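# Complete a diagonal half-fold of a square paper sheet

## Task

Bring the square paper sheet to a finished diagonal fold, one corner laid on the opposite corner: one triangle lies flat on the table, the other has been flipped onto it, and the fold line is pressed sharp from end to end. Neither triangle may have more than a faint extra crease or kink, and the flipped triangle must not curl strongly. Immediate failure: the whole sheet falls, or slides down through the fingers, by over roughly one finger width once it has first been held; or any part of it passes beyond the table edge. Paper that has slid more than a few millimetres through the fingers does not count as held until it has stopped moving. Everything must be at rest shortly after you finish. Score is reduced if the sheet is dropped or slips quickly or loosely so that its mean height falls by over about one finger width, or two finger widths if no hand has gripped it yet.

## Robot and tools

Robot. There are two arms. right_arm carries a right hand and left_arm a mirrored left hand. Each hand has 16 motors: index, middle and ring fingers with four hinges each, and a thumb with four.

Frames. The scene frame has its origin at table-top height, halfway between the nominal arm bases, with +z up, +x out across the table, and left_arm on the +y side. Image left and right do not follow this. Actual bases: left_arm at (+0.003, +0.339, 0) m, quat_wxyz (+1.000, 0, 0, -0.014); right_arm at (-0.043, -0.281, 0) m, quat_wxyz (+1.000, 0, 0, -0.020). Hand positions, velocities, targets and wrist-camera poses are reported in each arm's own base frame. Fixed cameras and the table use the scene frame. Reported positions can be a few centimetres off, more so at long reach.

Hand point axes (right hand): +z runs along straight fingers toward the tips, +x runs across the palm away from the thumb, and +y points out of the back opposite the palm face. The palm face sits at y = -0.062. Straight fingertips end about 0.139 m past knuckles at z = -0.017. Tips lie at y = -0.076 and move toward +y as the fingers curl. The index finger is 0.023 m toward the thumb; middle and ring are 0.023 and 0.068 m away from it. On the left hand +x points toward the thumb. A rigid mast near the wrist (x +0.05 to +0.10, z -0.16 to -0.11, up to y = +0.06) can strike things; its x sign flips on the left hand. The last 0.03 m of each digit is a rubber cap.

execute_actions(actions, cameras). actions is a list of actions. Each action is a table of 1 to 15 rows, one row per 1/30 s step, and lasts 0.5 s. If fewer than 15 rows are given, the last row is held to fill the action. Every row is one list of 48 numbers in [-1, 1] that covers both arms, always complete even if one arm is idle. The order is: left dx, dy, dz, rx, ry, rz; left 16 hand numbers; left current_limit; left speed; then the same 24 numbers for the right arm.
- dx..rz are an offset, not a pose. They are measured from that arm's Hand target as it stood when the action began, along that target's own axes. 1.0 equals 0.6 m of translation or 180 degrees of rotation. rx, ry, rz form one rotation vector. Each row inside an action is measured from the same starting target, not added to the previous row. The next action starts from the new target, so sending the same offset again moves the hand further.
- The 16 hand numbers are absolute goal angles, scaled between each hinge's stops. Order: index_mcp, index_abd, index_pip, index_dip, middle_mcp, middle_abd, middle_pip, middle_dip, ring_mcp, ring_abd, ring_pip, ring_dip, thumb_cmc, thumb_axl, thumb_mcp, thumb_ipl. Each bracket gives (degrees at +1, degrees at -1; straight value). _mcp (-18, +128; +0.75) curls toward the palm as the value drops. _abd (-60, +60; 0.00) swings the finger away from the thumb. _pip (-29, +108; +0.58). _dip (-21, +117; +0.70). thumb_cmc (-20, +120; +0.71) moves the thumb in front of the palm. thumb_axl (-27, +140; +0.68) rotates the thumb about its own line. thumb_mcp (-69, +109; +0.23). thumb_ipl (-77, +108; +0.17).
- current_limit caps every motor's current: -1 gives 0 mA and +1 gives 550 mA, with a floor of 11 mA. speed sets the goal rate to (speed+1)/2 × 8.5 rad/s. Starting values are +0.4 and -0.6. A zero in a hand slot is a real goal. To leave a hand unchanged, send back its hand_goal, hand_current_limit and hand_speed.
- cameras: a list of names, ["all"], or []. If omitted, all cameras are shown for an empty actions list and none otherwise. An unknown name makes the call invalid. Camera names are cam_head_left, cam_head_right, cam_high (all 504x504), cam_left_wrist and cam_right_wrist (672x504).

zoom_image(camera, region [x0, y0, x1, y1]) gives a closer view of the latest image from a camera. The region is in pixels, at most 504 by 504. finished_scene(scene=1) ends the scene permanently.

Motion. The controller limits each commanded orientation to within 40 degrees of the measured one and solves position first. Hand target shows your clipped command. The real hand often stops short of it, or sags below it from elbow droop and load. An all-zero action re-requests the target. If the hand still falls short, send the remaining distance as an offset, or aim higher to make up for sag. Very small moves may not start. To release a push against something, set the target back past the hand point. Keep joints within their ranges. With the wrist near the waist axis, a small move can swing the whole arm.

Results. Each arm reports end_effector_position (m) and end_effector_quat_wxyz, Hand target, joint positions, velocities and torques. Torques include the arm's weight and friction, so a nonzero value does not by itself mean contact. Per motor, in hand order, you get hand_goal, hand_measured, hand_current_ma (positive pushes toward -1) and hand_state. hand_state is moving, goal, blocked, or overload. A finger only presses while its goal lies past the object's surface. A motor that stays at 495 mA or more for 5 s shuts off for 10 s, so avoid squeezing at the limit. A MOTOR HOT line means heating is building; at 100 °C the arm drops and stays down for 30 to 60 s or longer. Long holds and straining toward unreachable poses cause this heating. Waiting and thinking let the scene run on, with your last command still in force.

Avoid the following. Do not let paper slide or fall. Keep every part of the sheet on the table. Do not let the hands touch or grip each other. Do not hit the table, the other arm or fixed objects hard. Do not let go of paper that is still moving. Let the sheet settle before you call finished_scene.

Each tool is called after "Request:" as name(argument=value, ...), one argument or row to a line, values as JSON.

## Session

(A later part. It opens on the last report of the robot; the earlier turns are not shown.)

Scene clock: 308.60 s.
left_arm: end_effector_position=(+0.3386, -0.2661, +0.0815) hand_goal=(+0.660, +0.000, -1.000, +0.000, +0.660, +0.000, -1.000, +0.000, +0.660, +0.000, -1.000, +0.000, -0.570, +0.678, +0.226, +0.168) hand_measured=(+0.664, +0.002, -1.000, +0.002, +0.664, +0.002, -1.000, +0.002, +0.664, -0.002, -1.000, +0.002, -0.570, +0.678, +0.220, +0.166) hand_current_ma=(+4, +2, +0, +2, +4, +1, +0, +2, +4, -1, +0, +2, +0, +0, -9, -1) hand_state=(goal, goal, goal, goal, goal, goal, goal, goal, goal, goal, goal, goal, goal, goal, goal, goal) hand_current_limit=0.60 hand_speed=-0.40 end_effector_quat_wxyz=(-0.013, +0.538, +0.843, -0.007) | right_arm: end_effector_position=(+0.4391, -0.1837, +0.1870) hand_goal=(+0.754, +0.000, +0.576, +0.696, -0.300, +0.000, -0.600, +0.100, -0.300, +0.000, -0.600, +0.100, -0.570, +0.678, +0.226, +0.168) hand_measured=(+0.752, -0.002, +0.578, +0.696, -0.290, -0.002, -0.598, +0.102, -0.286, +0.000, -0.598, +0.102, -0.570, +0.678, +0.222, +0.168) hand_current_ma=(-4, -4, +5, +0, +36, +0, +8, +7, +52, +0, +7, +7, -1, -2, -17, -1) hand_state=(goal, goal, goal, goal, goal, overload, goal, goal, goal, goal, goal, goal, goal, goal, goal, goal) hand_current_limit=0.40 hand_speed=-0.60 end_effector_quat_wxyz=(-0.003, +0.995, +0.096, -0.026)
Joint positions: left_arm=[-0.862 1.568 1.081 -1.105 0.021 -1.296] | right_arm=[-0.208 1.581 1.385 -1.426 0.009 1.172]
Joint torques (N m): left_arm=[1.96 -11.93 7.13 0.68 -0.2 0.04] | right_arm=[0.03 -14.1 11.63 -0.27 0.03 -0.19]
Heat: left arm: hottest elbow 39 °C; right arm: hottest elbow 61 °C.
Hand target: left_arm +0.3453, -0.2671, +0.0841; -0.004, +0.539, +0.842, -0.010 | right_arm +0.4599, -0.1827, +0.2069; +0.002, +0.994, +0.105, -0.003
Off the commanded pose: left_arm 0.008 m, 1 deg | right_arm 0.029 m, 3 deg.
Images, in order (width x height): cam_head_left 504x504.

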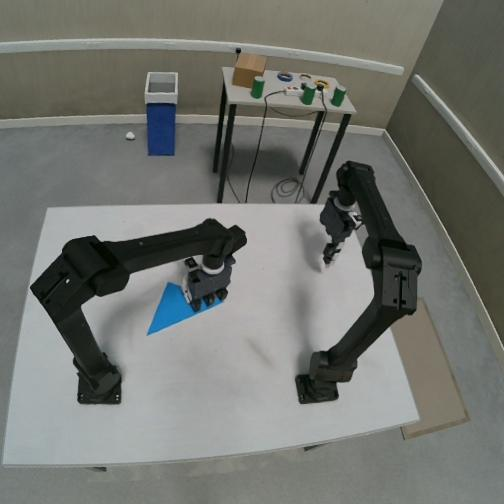

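Request:
execute_actions(
  actions=[
    [[0,0,0.035,0,0,0,0.66,0,-1,0,0.66,0,-1,0,0.66,0,-1,0,-0.571,0.678,0.226,0.168,0.6,-0.4,0,0,0,0,0,0,0.754,0,0.576,0.696,-0.3,0,-0.6,0.1,-0.3,0,-0.6,0.1,-0.571,0.678,0.226,0.168,0.4,-0.6]],
  ],
  cameras=["cam_head_left"],
)

Request:
zoom_image(
  camera="cam_head_left",
  region=[150, 270, 230, 350],
)

Scene clock: 309.43 s.
left_arm: end_effector_position=(+0.3404, -0.2683, +0.0659) hand_goal=(+0.660, +0.000, -1.000, +0.000, +0.660, +0.000, -1.000, +0.000, +0.660, +0.000, -1.000, +0.000, -0.570, +0.678, +0.226, +0.168) hand_measured=(+0.664, +0.002, -1.000, +0.002, +0.664, +0.002, -1.000, +0.002, +0.664, -0.002, -1.000, +0.002, -0.570, +0.678, +0.220, +0.166) hand_current_ma=(+4, +2, +0, +2, +4, +1, +0, +2, +4, -1, +0, +2, +0, +0, -9, -1) hand_state=(goal, goal, goal, goal, goal, goal, goal, goal, goal, goal, goal, goal, goal, goal, goal, goal) hand_current_limit=0.60 hand_speed=-0.40 end_effector_quat_wxyz=(-0.006, +0.538, +0.843, -0.009) | right_arm: end_effector_position=(+0.4391, -0.1837, +0.1870) hand_goal=(+0.754, +0.000, +0.576, +0.696, -0.300, +0.000, -0.600, +0.100, -0.300, +0.000, -0.600, +0.100, -0.570, +0.678, +0.226, +0.168) hand_measured=(+0.752, -0.002, +0.578, +0.696, -0.290, -0.002, -0.598, +0.102, -0.286, +0.000, -0.598, +0.102, -0.570, +0.678, +0.222, +0.168) hand_current_ma=(-4, -4, +5, +0, +36, +0, +8, +7, +52, +0, +7, +7, -1, -2, -17, -1) hand_state=(goal, goal, goal, goal, goal, overload, goal, goal, goal, goal, goal, goal, goal, goal, goal, goal) hand_current_limit=0.40 hand_speed=-0.60 end_effector_quat_wxyz=(-0.003, +0.995, +0.096, -0.026)
Joint positions: left_arm=[-0.862 1.587 1.058 -1.048 0.021 -1.296] | right_arm=[-0.208 1.581 1.385 -1.426 0.009 1.172]
Joint torques (N m): left_arm=[1.79 -11.22 6.48 0.61 -0.22 0.05] | right_arm=[0.03 -14.1 11.62 -0.31 0.03 -0.19]
Heat: left arm: hottest elbow 39 °C; right arm: hottest elbow 61 °C.
Hand target: left_arm +0.3450, -0.2675, +0.0632; -0.004, +0.539, +0.842, -0.010 | right_arm +0.4599, -0.1827, +0.2069; +0.002, +0.994, +0.105, -0.003
Off the commanded pose: left_arm 0.005 m, 0 deg | right_arm 0.029 m, 3 deg.
Images, in order (width x height): cam_head_left 504x504.

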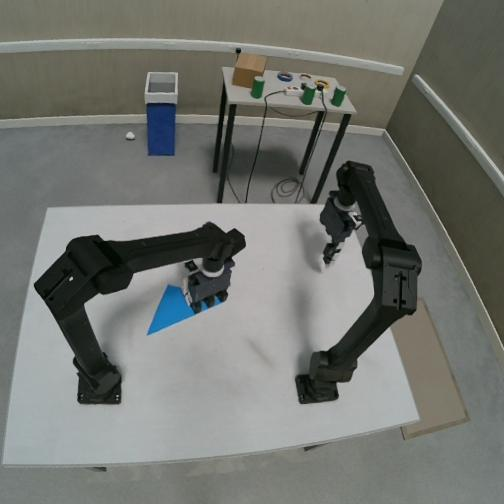

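Scaled by 6.300 from the camera's 504x504 image, which has a finer 720x720 frame.

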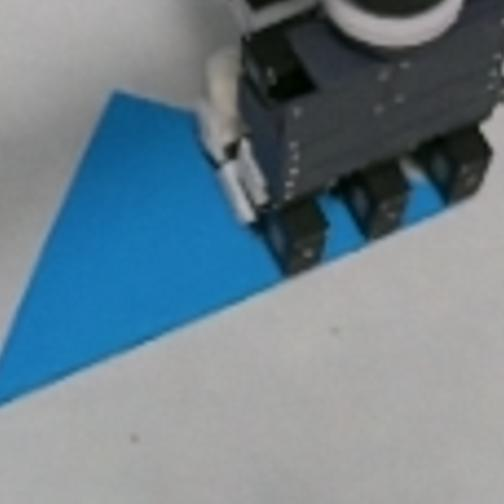

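Request:
execute_actions(
  actions=[
    [[0,0.006,0.015,0,0,-0.004,0.66,0,-1,0,0.66,0,-1,0,0.66,0,-1,0,-0.571,0.678,0.226,0.168,0.6,-0.4,0,0,0,0,0,0,0.754,0,0.576,0.696,-0.3,0,-0.6,0.1,-0.3,0,-0.6,0.1,-0.571,0.678,0.226,0.168,0.4,-0.6]],
    [[0.0175,-0.0063,0.065,0.0044,0.022,0,0.66,0,-1,0,0.66,0,-1,0,0.66,0,-1,0,-0.571,0.678,0.226,0.168,0.6,-0.4,0,0,0,0,0,0,0.754,0,0.576,0.696,-0.3,0,-0.6,0.1,-0.3,0,-0.6,0.1,-0.571,0.678,0.226,0.168,0.4,-0.6]],
  ],
  cameras=["cam_head_left"],
)

Request:
zoom_image(
  camera="cam_head_left",
  region=[150, 270, 230, 350],
)

Scene clock: 310.80 s.
left_arm: end_effector_position=(+0.3450, -0.2685, +0.0561) hand_goal=(+0.660, +0.000, -1.000, +0.000, +0.660, +0.000, -1.000, +0.000, +0.660, +0.000, -1.000, +0.000, -0.570, +0.678, +0.226, +0.168) hand_measured=(+0.664, +0.002, -1.000, +0.002, +0.664, +0.002, -1.000, +0.002, +0.666, +0.002, -1.000, +0.002, -0.570, +0.678, +0.220, +0.166) hand_current_ma=(+4, +2, +0, +2, +4, +1, +0, +2, +7, +1, +0, +2, +0, +0, -9, -1) hand_state=(goal, goal, goal, goal, goal, goal, goal, goal, goal, goal, goal, goal, goal, goal, goal, goal) hand_current_limit=0.60 hand_speed=-0.40 end_effector_quat_wxyz=(-0.003, +0.536, +0.844, -0.009) | right_arm: end_effector_position=(+0.4391, -0.1837, +0.1870) hand_goal=(+0.754, +0.000, +0.576, +0.696, -0.300, +0.000, -0.600, +0.100, -0.300, +0.000, -0.600, +0.100, -0.570, +0.678, +0.226, +0.168) hand_measured=(+0.752, -0.002, +0.578, +0.696, -0.290, -0.002, -0.598, +0.102, -0.286, +0.000, -0.598, +0.102, -0.570, +0.678, +0.222, +0.168) hand_current_ma=(-4, -4, +5, +0, +36, +0, +8, +7, +52, +0, +7, +7, -1, -2, -17, -1) hand_state=(goal, goal, goal, goal, goal, overload, goal, goal, goal, goal, goal, goal, goal, goal, goal, goal) hand_current_limit=0.40 hand_speed=-0.60 end_effector_quat_wxyz=(-0.003, +0.995, +0.096, -0.026)
Joint positions: left_arm=[-0.855 1.606 1.051 -1.016 0.019 -1.296] | right_arm=[-0.208 1.581 1.385 -1.426 0.009 1.172]
Joint torques (N m): left_arm=[1.32 -6.42 4.04 1.39 -0.32 -0.09] | right_arm=[0.09 -14.1 11.59 -0.28 0.03 -0.19]
Heat: left arm: hottest elbow 39 °C; right arm: hottest elbow 61 °C.
Hand target: left_arm +0.3395, -0.2588, +0.0151; -0.037, +0.534, +0.845, +0.002 | right_arm +0.4599, -0.1827, +0.2069; +0.002, +0.994, +0.105, -0.003
Off the commanded pose: left_arm 0.042 m, 4 deg | right_arm 0.029 m, 3 deg.
Images, in order (width x height): cam_head_left 504x504.

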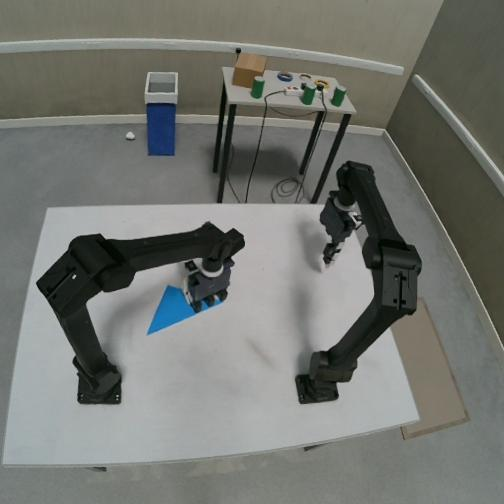

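Scaled by 6.300 from the camera's 504x504 image, which has a finer 720x720 frame.

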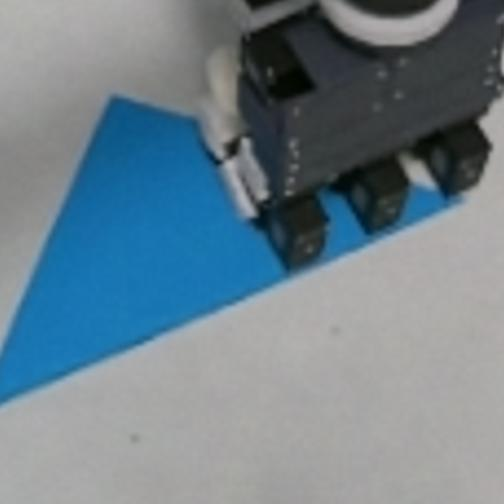

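Request:
execute_actions(
  actions=[
    [[0.0175,-0.009,0.065,0.0044,0.024,0,0.66,0,-1,0,0.66,0,-1,0,0.66,0,-1,0,-0.571,0.678,0.226,0.168,0.6,-0.4,0,0,0,0,0,0,0.754,0,0.576,0.696,-0.3,0,-0.6,0.1,-0.3,0,-0.6,0.1,-0.571,0.678,0.226,0.168,0.4,-0.6]],
    [[0.0175,-0.0063,0.07,0.0044,0.024,0,0.66,0,-1,0,0.66,0,-1,0,0.66,0,-1,0,-0.571,0.678,0.226,0.168,0.6,-0.4,0,0,0,0,0,0,0.754,0,0.576,0.696,-0.3,0,-0.6,0.1,-0.3,0,-0.6,0.1,-0.571,0.678,0.226,0.168,0.4,-0.6]],
  ],
  cameras=["cam_head_left"],
)

Request:
zoom_image(
  camera="cam_head_left",
  region=[150, 270, 230, 350],
)

Scene clock: 312.17 s.
left_arm: end_effector_position=(+0.3418, -0.2640, +0.0484) hand_goal=(+0.660, +0.000, -1.000, +0.000, +0.660, +0.000, -1.000, +0.000, +0.660, +0.000, -1.000, +0.000, -0.570, +0.678, +0.226, +0.168) hand_measured=(+0.664, +0.002, -1.000, +0.002, +0.670, +0.002, -1.000, +0.002, +0.676, +0.006, -1.000, +0.002, -0.570, +0.678, +0.220, +0.166) hand_current_ma=(+4, +2, +0, +2, +11, +1, +0, +2, +25, +5, +0, +2, +0, +0, -9, -1) hand_state=(goal, goal, goal, goal, goal, goal, goal, goal, goal, goal, goal, goal, goal, goal, goal, goal) hand_current_limit=0.60 hand_speed=-0.40 end_effector_quat_wxyz=(-0.009, +0.537, +0.844, -0.002) | right_arm: end_effector_position=(+0.4391, -0.1837, +0.1870) hand_goal=(+0.754, +0.000, +0.576, +0.696, -0.300, +0.000, -0.600, +0.100, -0.300, +0.000, -0.600, +0.100, -0.570, +0.678, +0.226, +0.168) hand_measured=(+0.752, -0.002, +0.578, +0.696, -0.290, -0.002, -0.598, +0.102, -0.286, +0.000, -0.598, +0.102, -0.570, +0.678, +0.222, +0.168) hand_current_ma=(-4, -4, +5, +0, +36, +0, +8, +7, +52, +0, +7, +7, -1, -2, -17, -1) hand_state=(goal, goal, goal, goal, goal, overload, goal, goal, goal, goal, goal, goal, goal, goal, goal, goal) hand_current_limit=0.40 hand_speed=-0.60 end_effector_quat_wxyz=(-0.003, +0.995, +0.096, -0.026)
Joint positions: left_arm=[-0.858 1.615 1.035 -1.007 0.009 -1.296] | right_arm=[-0.208 1.581 1.385 -1.426 0.009 1.172]
Joint torques (N m): left_arm=[-0.03 1.49 -0.09 2.15 -0.43 -0.23] | right_arm=[0.15 -14.1 11.59 -0.29 0.03 -0.19]
Heat: left arm: hottest elbow 39 °C; right arm: hottest elbow 62 °C.
Hand target: left_arm +0.3156, -0.2378, -0.0627; -0.108, +0.532, +0.839, +0.031 | right_arm +0.4599, -0.1827, +0.2069; +0.002, +0.994, +0.105, -0.003
Off the commanded pose: left_arm 0.117 m, 12 deg | right_arm 0.029 m, 3 deg.
Images, in order (width x height): cam_head_left 504x504.

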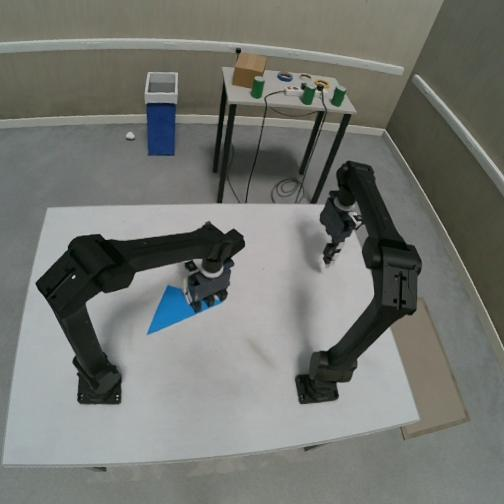

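Scaled by 6.300 from the camera's 504x504 image, which has a finer 720x720 frame.

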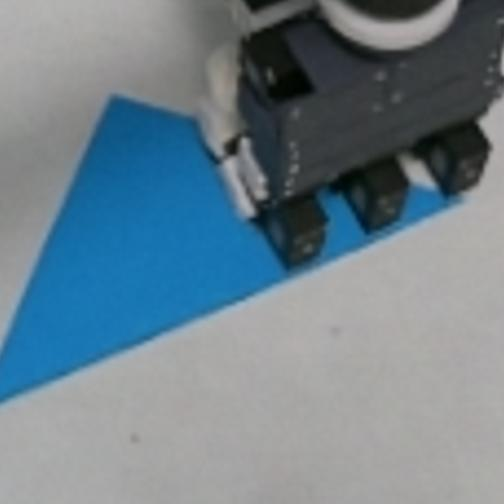

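Request:
execute_actions(
  actions=[
    [[0.01,-0.004,0.04,0.002,0,0,0.66,0,-1,0,0.66,0,-1,0,0.66,0,-1,0,-0.571,0.678,0.226,0.168,0.6,-0.4,0,0,0,0,0,0,0.754,0,0.576,0.696,-0.3,0,-0.6,0.1,-0.3,0,-0.6,0.1,-0.571,0.678,0.226,0.168,0.4,-0.6]],
    [[0,0,0.0,0,-0.012,0,0.66,0,-1,0,0.66,0,-1,0,0.66,0,-1,0,-0.571,0.678,0.226,0.168,0.6,-0.4,0,0,0,0,0,0,0.754,0,0.576,0.696,-0.3,0,-0.6,0.1,-0.3,0,-0.6,0.1,-0.571,0.678,0.226,0.168,0.4,-0.6]],
  ],
)

Scene clock: 313.77 s.
left_arm: end_effector_position=(+0.3417, -0.2618, +0.0483) hand_goal=(+0.660, +0.000, -1.000, +0.000, +0.660, +0.000, -1.000, +0.000, +0.660, +0.000, -1.000, +0.000, -0.570, +0.678, +0.226, +0.168) hand_measured=(+0.694, +0.006, -1.000, +0.002, +0.680, +0.004, -1.000, +0.002, +0.668, +0.004, -1.000, +0.002, -0.570, +0.678, +0.220, +0.166) hand_current_ma=(+69, +6, +0, +2, +35, +2, +0, +2, +10, +2, +0, +2, +0, +0, -9, -1) hand_state=(blocked, goal, goal, goal, blocked, goal, goal, goal, goal, goal, goal, goal, goal, goal, goal, goal) hand_current_limit=0.60 hand_speed=-0.40 end_effector_quat_wxyz=(+0.013, +0.537, +0.843, -0.004) | right_arm: end_effector_position=(+0.4391, -0.1837, +0.1870) hand_goal=(+0.754, +0.000, +0.576, +0.696, -0.300, +0.000, -0.600, +0.100, -0.300, +0.000, -0.600, +0.100, -0.570, +0.678, +0.226, +0.168) hand_measured=(+0.752, -0.002, +0.578, +0.696, -0.290, -0.002, -0.598, +0.102, -0.286, +0.000, -0.598, +0.102, -0.570, +0.678, +0.222, +0.168) hand_current_ma=(-4, -4, +5, +0, +36, +0, +8, +7, +52, +0, +7, +7, -1, -2, -17, -1) hand_state=(goal, goal, goal, goal, goal, overload, goal, goal, goal, goal, goal, goal, goal, goal, goal, goal) hand_current_limit=0.40 hand_speed=-0.60 end_effector_quat_wxyz=(-0.003, +0.995, +0.096, -0.026)
Joint positions: left_arm=[-0.858 1.587 0.998 -0.955 0.001 -1.294] | right_arm=[-0.208 1.581 1.385 -1.426 0.009 1.172]
Joint torques (N m): left_arm=[0.56 2.08 -3.3 3.52 0.53 -0.24] | right_arm=[0.03 -14.1 11.63 -0.29 0.03 -0.19]
Heat: left arm: hottest elbow 39 °C; right arm: hottest elbow 62 °C.
Hand target: left_arm +0.3075, -0.2295, -0.0846; -0.093, +0.532, +0.841, +0.018 | right_arm +0.4599, -0.1827, +0.2069; +0.002, +0.994, +0.105, -0.003
Off the commanded pose: left_arm 0.141 m, 12 deg | right_arm 0.029 m, 3 deg.

Each pad has now been pressed in this placement, so I'll unload and lift the hand straight up.

Request:
execute_actions(
  actions=[
    [[0.01,-0.004,0.0,0.002,0.004,0,0.66,0,-1,0,0.66,0,-1,0,0.66,0,-1,0,-0.571,0.678,0.226,0.168,0.6,-0.4,0,0,0,0,0,0,0.754,0,0.576,0.696,-0.3,0,-0.6,0.1,-0.3,0,-0.6,0.1,-0.571,0.678,0.226,0.168,0.4,-0.6]],
  ],
)

Scene clock: 314.57 s.
left_arm: end_effector_position=(+0.3415, -0.2615, +0.0483) hand_goal=(+0.660, +0.000, -1.000, +0.000, +0.660, +0.000, -1.000, +0.000, +0.660, +0.000, -1.000, +0.000, -0.570, +0.678, +0.226, +0.168) hand_measured=(+0.694, +0.006, -1.000, +0.002, +0.680, +0.004, -1.000, +0.002, +0.668, +0.004, -1.000, +0.002, -0.570, +0.678, +0.220, +0.166) hand_current_ma=(+69, +6, +0, +2, +34, +2, +0, +2, +9, +2, +0, +2, +0, +0, -9, -1) hand_state=(blocked, goal, goal, goal, blocked, goal, goal, goal, goal, goal, goal, goal, goal, goal, goal, goal) hand_current_limit=0.60 hand_speed=-0.40 end_effector_quat_wxyz=(+0.013, +0.537, +0.843, -0.004) | right_arm: end_effector_position=(+0.4391, -0.1837, +0.1870) hand_goal=(+0.754, +0.000, +0.576, +0.696, -0.300, +0.000, -0.600, +0.100, -0.300, +0.000, -0.600, +0.100, -0.570, +0.678, +0.226, +0.168) hand_measured=(+0.752, -0.002, +0.578, +0.696, -0.290, -0.002, -0.598, +0.102, -0.286, +0.000, -0.598, +0.102, -0.570, +0.678, +0.222, +0.168) hand_current_ma=(-4, -4, +5, +0, +36, +0, +8, +7, +52, +0, +7, +7, -1, -2, -17, -1) hand_state=(goal, goal, goal, goal, goal, overload, goal, goal, goal, goal, goal, goal, goal, goal, goal, goal) hand_current_limit=0.40 hand_speed=-0.60 end_effector_quat_wxyz=(-0.003, +0.995, +0.096, -0.026)
Joint positions: left_arm=[-0.858 1.587 0.997 -0.955 0.001 -1.294] | right_arm=[-0.208 1.581 1.385 -1.426 0.009 1.172]
Joint torques (N m): left_arm=[0.32 1.96 -3.63 2.99 0.61 -0.24] | right_arm=[0.09 -14.1 11.63 -0.28 0.03 -0.19]
Heat: left arm: hottest elbow 39 °C; right arm: hottest elbow 62 °C.
Hand target: left_arm +0.3028, -0.2251, -0.0835; -0.100, +0.531, +0.841, +0.019 | right_arm +0.4599, -0.1827, +0.2069; +0.002, +0.994, +0.105, -0.003
Off the commanded pose: left_arm 0.142 m, 13 deg | right_arm 0.029 m, 3 deg.

Request:
execute_actions(
  actions=[
    [[-0.049,0.0213,-0.245,-0.0173,-0.0615,0,0.66,0,-1,0,0.66,0,-1,0,0.66,0,-1,0,-0.571,0.678,0.226,0.168,0.6,-0.4,0,0,0,0,0,0,0.754,0,0.576,0.696,-0.3,0,-0.6,0.1,-0.3,0,-0.6,0.1,-0.571,0.678,0.226,0.168,0.4,-0.6]],
    [[0,0,-0.10,0,0,0,0.66,0,-1,0,0.66,0,-1,0,0.66,0,-1,0,-0.571,0.678,0.226,0.168,0.6,-0.4,0,0,0,0,0,0,0.754,0,0.576,0.696,-0.3,0,-0.6,0.1,-0.3,0,-0.6,0.1,-0.571,0.678,0.226,0.168,0.4,-0.6]],
    [[0,0,-0.15,0,0,0,0.66,0,-1,0,0.66,0,-1,0,0.66,0,-1,0,-0.571,0.678,0.226,0.168,0.6,-0.4,0,0,0,0,0,0,0.754,0,0.576,0.696,-0.3,0,-0.6,0.1,-0.3,0,-0.6,0.1,-0.571,0.678,0.226,0.168,0.4,-0.6]],
    [[0,0.15,-0.08,0,0,0,0.66,0,-1,0,0.66,0,-1,0,0.66,0,-1,0,-0.571,0.678,0.226,0.168,0.6,-0.4,0,0,0,0,0,0,0.754,0,0.576,0.696,-0.3,0,-0.6,0.1,-0.3,0,-0.6,0.1,-0.571,0.678,0.226,0.168,0.4,-0.6]],
    [[-0.1,0.15,0,0,0,0,0.66,0,-1,0,0.66,0,-1,0,0.66,0,-1,0,-0.571,0.678,0.226,0.168,0.6,-0.4,0,0,0,0,0,0,0.754,0,0.576,0.696,-0.3,0,-0.6,0.1,-0.3,0,-0.6,0.1,-0.571,0.678,0.226,0.168,0.4,-0.6]],
  ],
  cameras=["all"],
)

Request:
zoom_image(
  camera="cam_high",
  region=[130, 170, 210, 270],
)

Request:
zoom_image(
  camera="cam_head_left",
  region=[140, 270, 240, 350],
)

Scene clock: 317.93 s.
left_arm: end_effector_position=(+0.5351, -0.2306, +0.2267) hand_goal=(+0.660, +0.000, -1.000, +0.000, +0.660, +0.000, -1.000, +0.000, +0.660, +0.000, -1.000, +0.000, -0.570, +0.678, +0.226, +0.168) hand_measured=(+0.662, +0.002, -0.998, +0.002, +0.662, +0.002, -1.000, +0.002, +0.662, +0.000, -1.000, +0.002, -0.570, +0.678, +0.220, +0.166) hand_current_ma=(+2, +1, +1, +2, +2, +1, +0, +2, +2, +0, +0, +2, +0, +0, -10, -1) hand_state=(goal, goal, goal, goal, goal, goal, goal, goal, goal, goal, goal, goal, goal, goal, goal, goal) hand_current_limit=0.60 hand_speed=-0.40 end_effector_quat_wxyz=(-0.025, +0.524, +0.851, -0.009) | right_arm: end_effector_position=(+0.4391, -0.1837, +0.1870) hand_goal=(+0.754, +0.000, +0.576, +0.696, -0.300, +0.000, -0.600, +0.100, -0.300, +0.000, -0.600, +0.100, -0.570, +0.678, +0.226, +0.168) hand_measured=(+0.752, -0.002, +0.578, +0.696, -0.290, -0.002, -0.598, +0.102, -0.286, +0.000, -0.598, +0.102, -0.570, +0.678, +0.222, +0.168) hand_current_ma=(-4, -4, +5, +0, +36, +0, +8, +7, +52, +0, +7, +7, -1, -2, -17, -1) hand_state=(goal, goal, goal, goal, goal, overload, goal, goal, goal, goal, goal, goal, goal, goal, goal, goal) hand_current_limit=0.40 hand_speed=-0.60 end_effector_quat_wxyz=(-0.003, +0.995, +0.096, -0.026)
Joint positions: left_arm=[-0.546 1.822 1.812 -1.61 0.017 -1.013] | right_arm=[-0.208 1.581 1.385 -1.426 0.009 1.172]
Joint torques (N m): left_arm=[0.5 -16.85 10.78 -0.18 -0.14 0.02] | right_arm=[-0.09 -14.04 11.62 -0.31 0.04 -0.19]
Heat: left arm: hottest elbow 39 °C; right arm: hottest elbow 62 °C.
Hand target: left_arm +0.5402, -0.2404, +0.2482; -0.004, +0.533, +0.846, -0.010 | right_arm +0.4599, -0.1827, +0.2069; +0.002, +0.994, +0.105, -0.003
Off the commanded pose: left_arm 0.024 m, 3 deg | right_arm 0.029 m, 3 deg.

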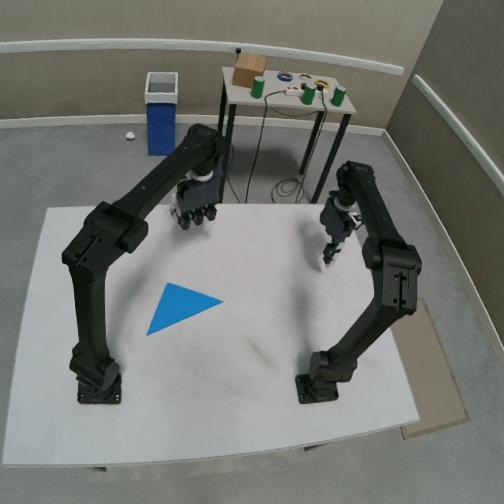

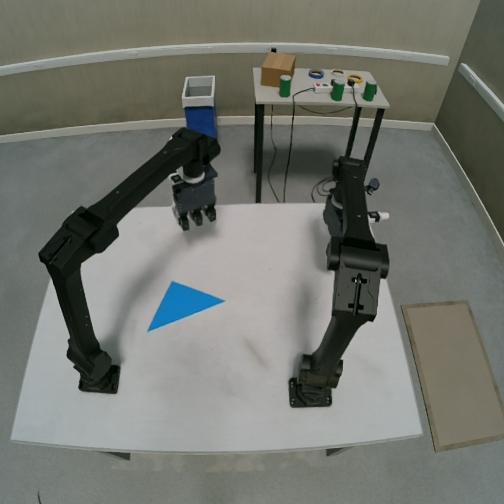

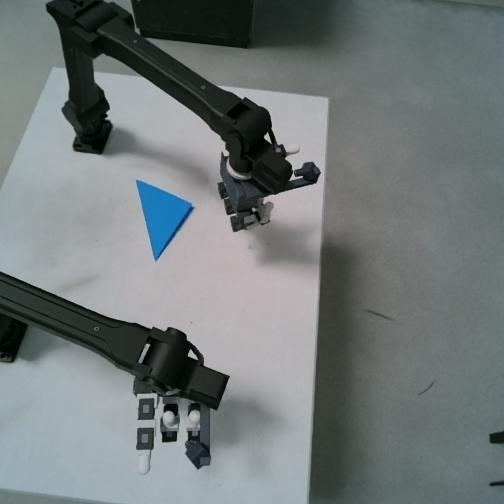

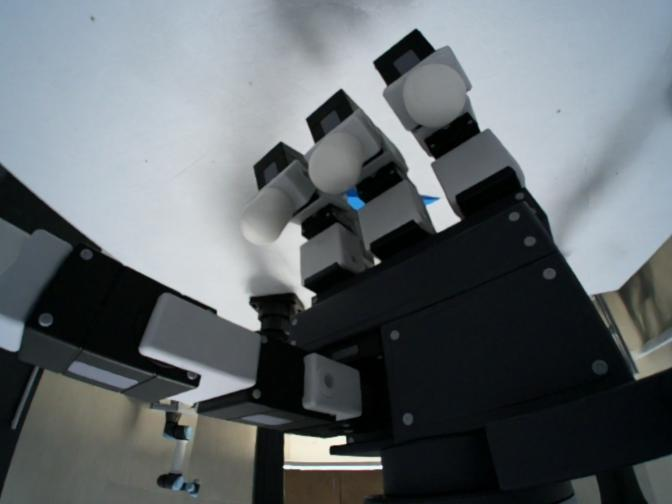

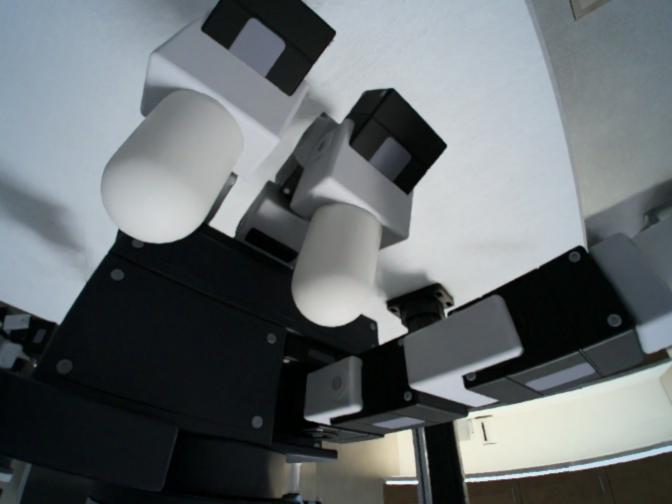

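Scaled by 5.040 from the camera's 504x504 image, which has a finer 720x720 frame.

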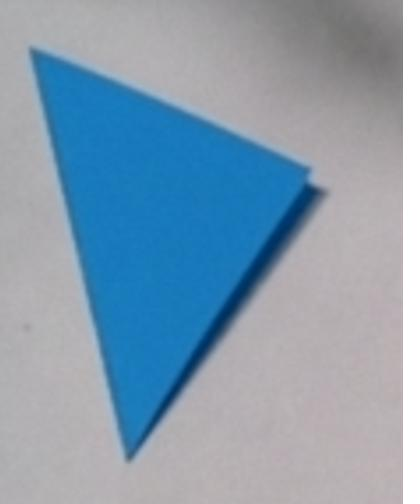

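Scaled by 5.040 from the camera's 504x504 image, which has a finer 720x720 frame.

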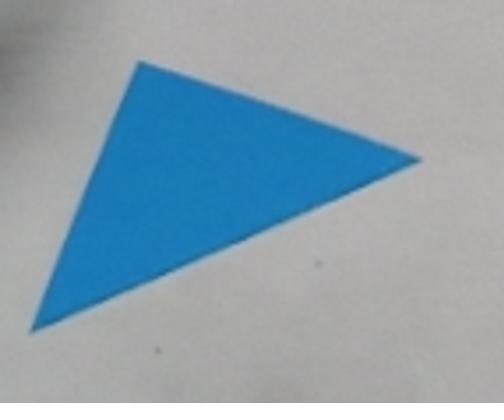

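Request:
zoom_image(
  camera="cam_high",
  region=[172, 190, 212, 230],
)

Scaled by 12.600 from the camera's 504x504 image, which has a finer 720x720 frame.

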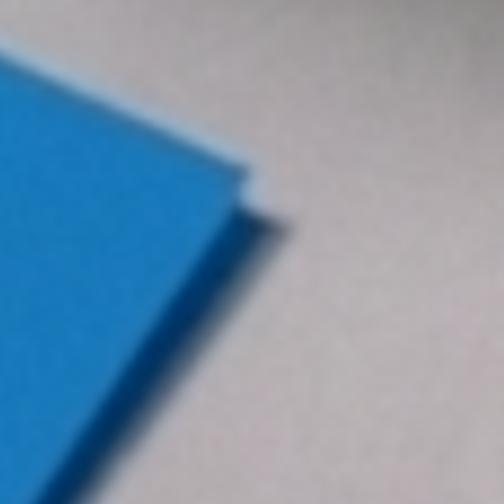

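Request:
zoom_image(
  camera="cam_head_left",
  region=[142, 310, 172, 340],
)

Request:
zoom_image(
  camera="cam_head_left",
  region=[168, 300, 198, 330],
)

Request:
zoom_image(
  camera="cam_head_left",
  region=[196, 288, 226, 318],
)

Request:
zoom_image(
  camera="cam_head_right",
  region=[140, 270, 230, 340],
)

Scaled by 16.800 from the camera's 504x504 image, which has a finer 720x720 frame.

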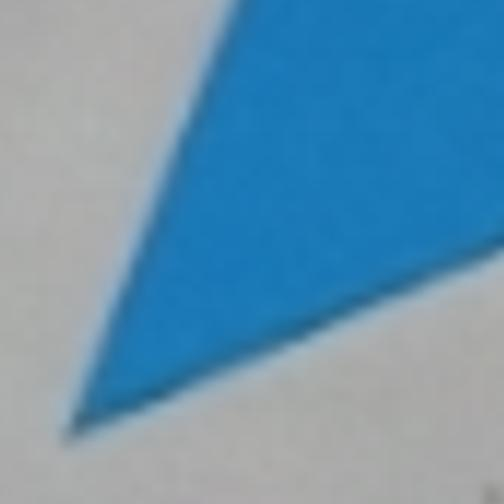

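Scaled by 16.800 from the camera's 504x504 image, which has a finer 720x720 frame.

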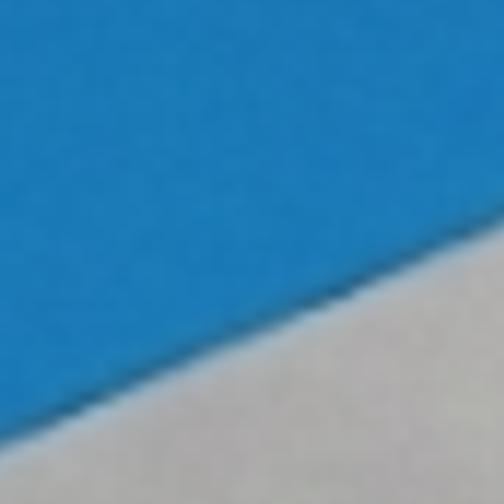

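Scaled by 16.800 from the camera's 504x504 image, which has a finer 720x720 frame.

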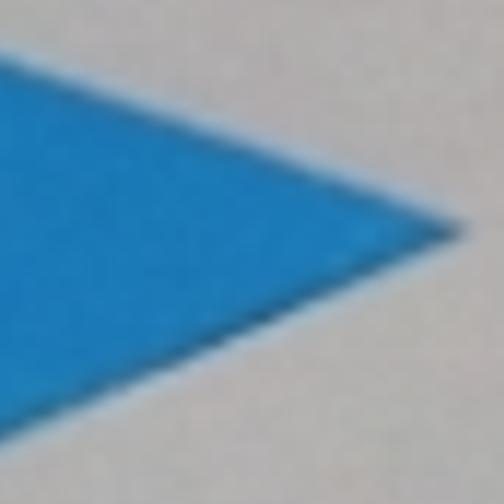

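Scaled by 5.600 from the camera's 504x504 image, which has a finer 720x720 frame.

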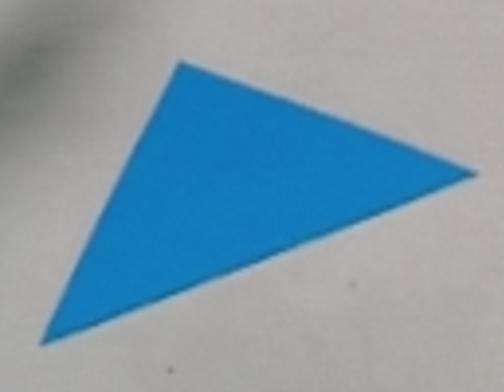

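Request:
finished_scene(
)

The scene is finished: the task was done.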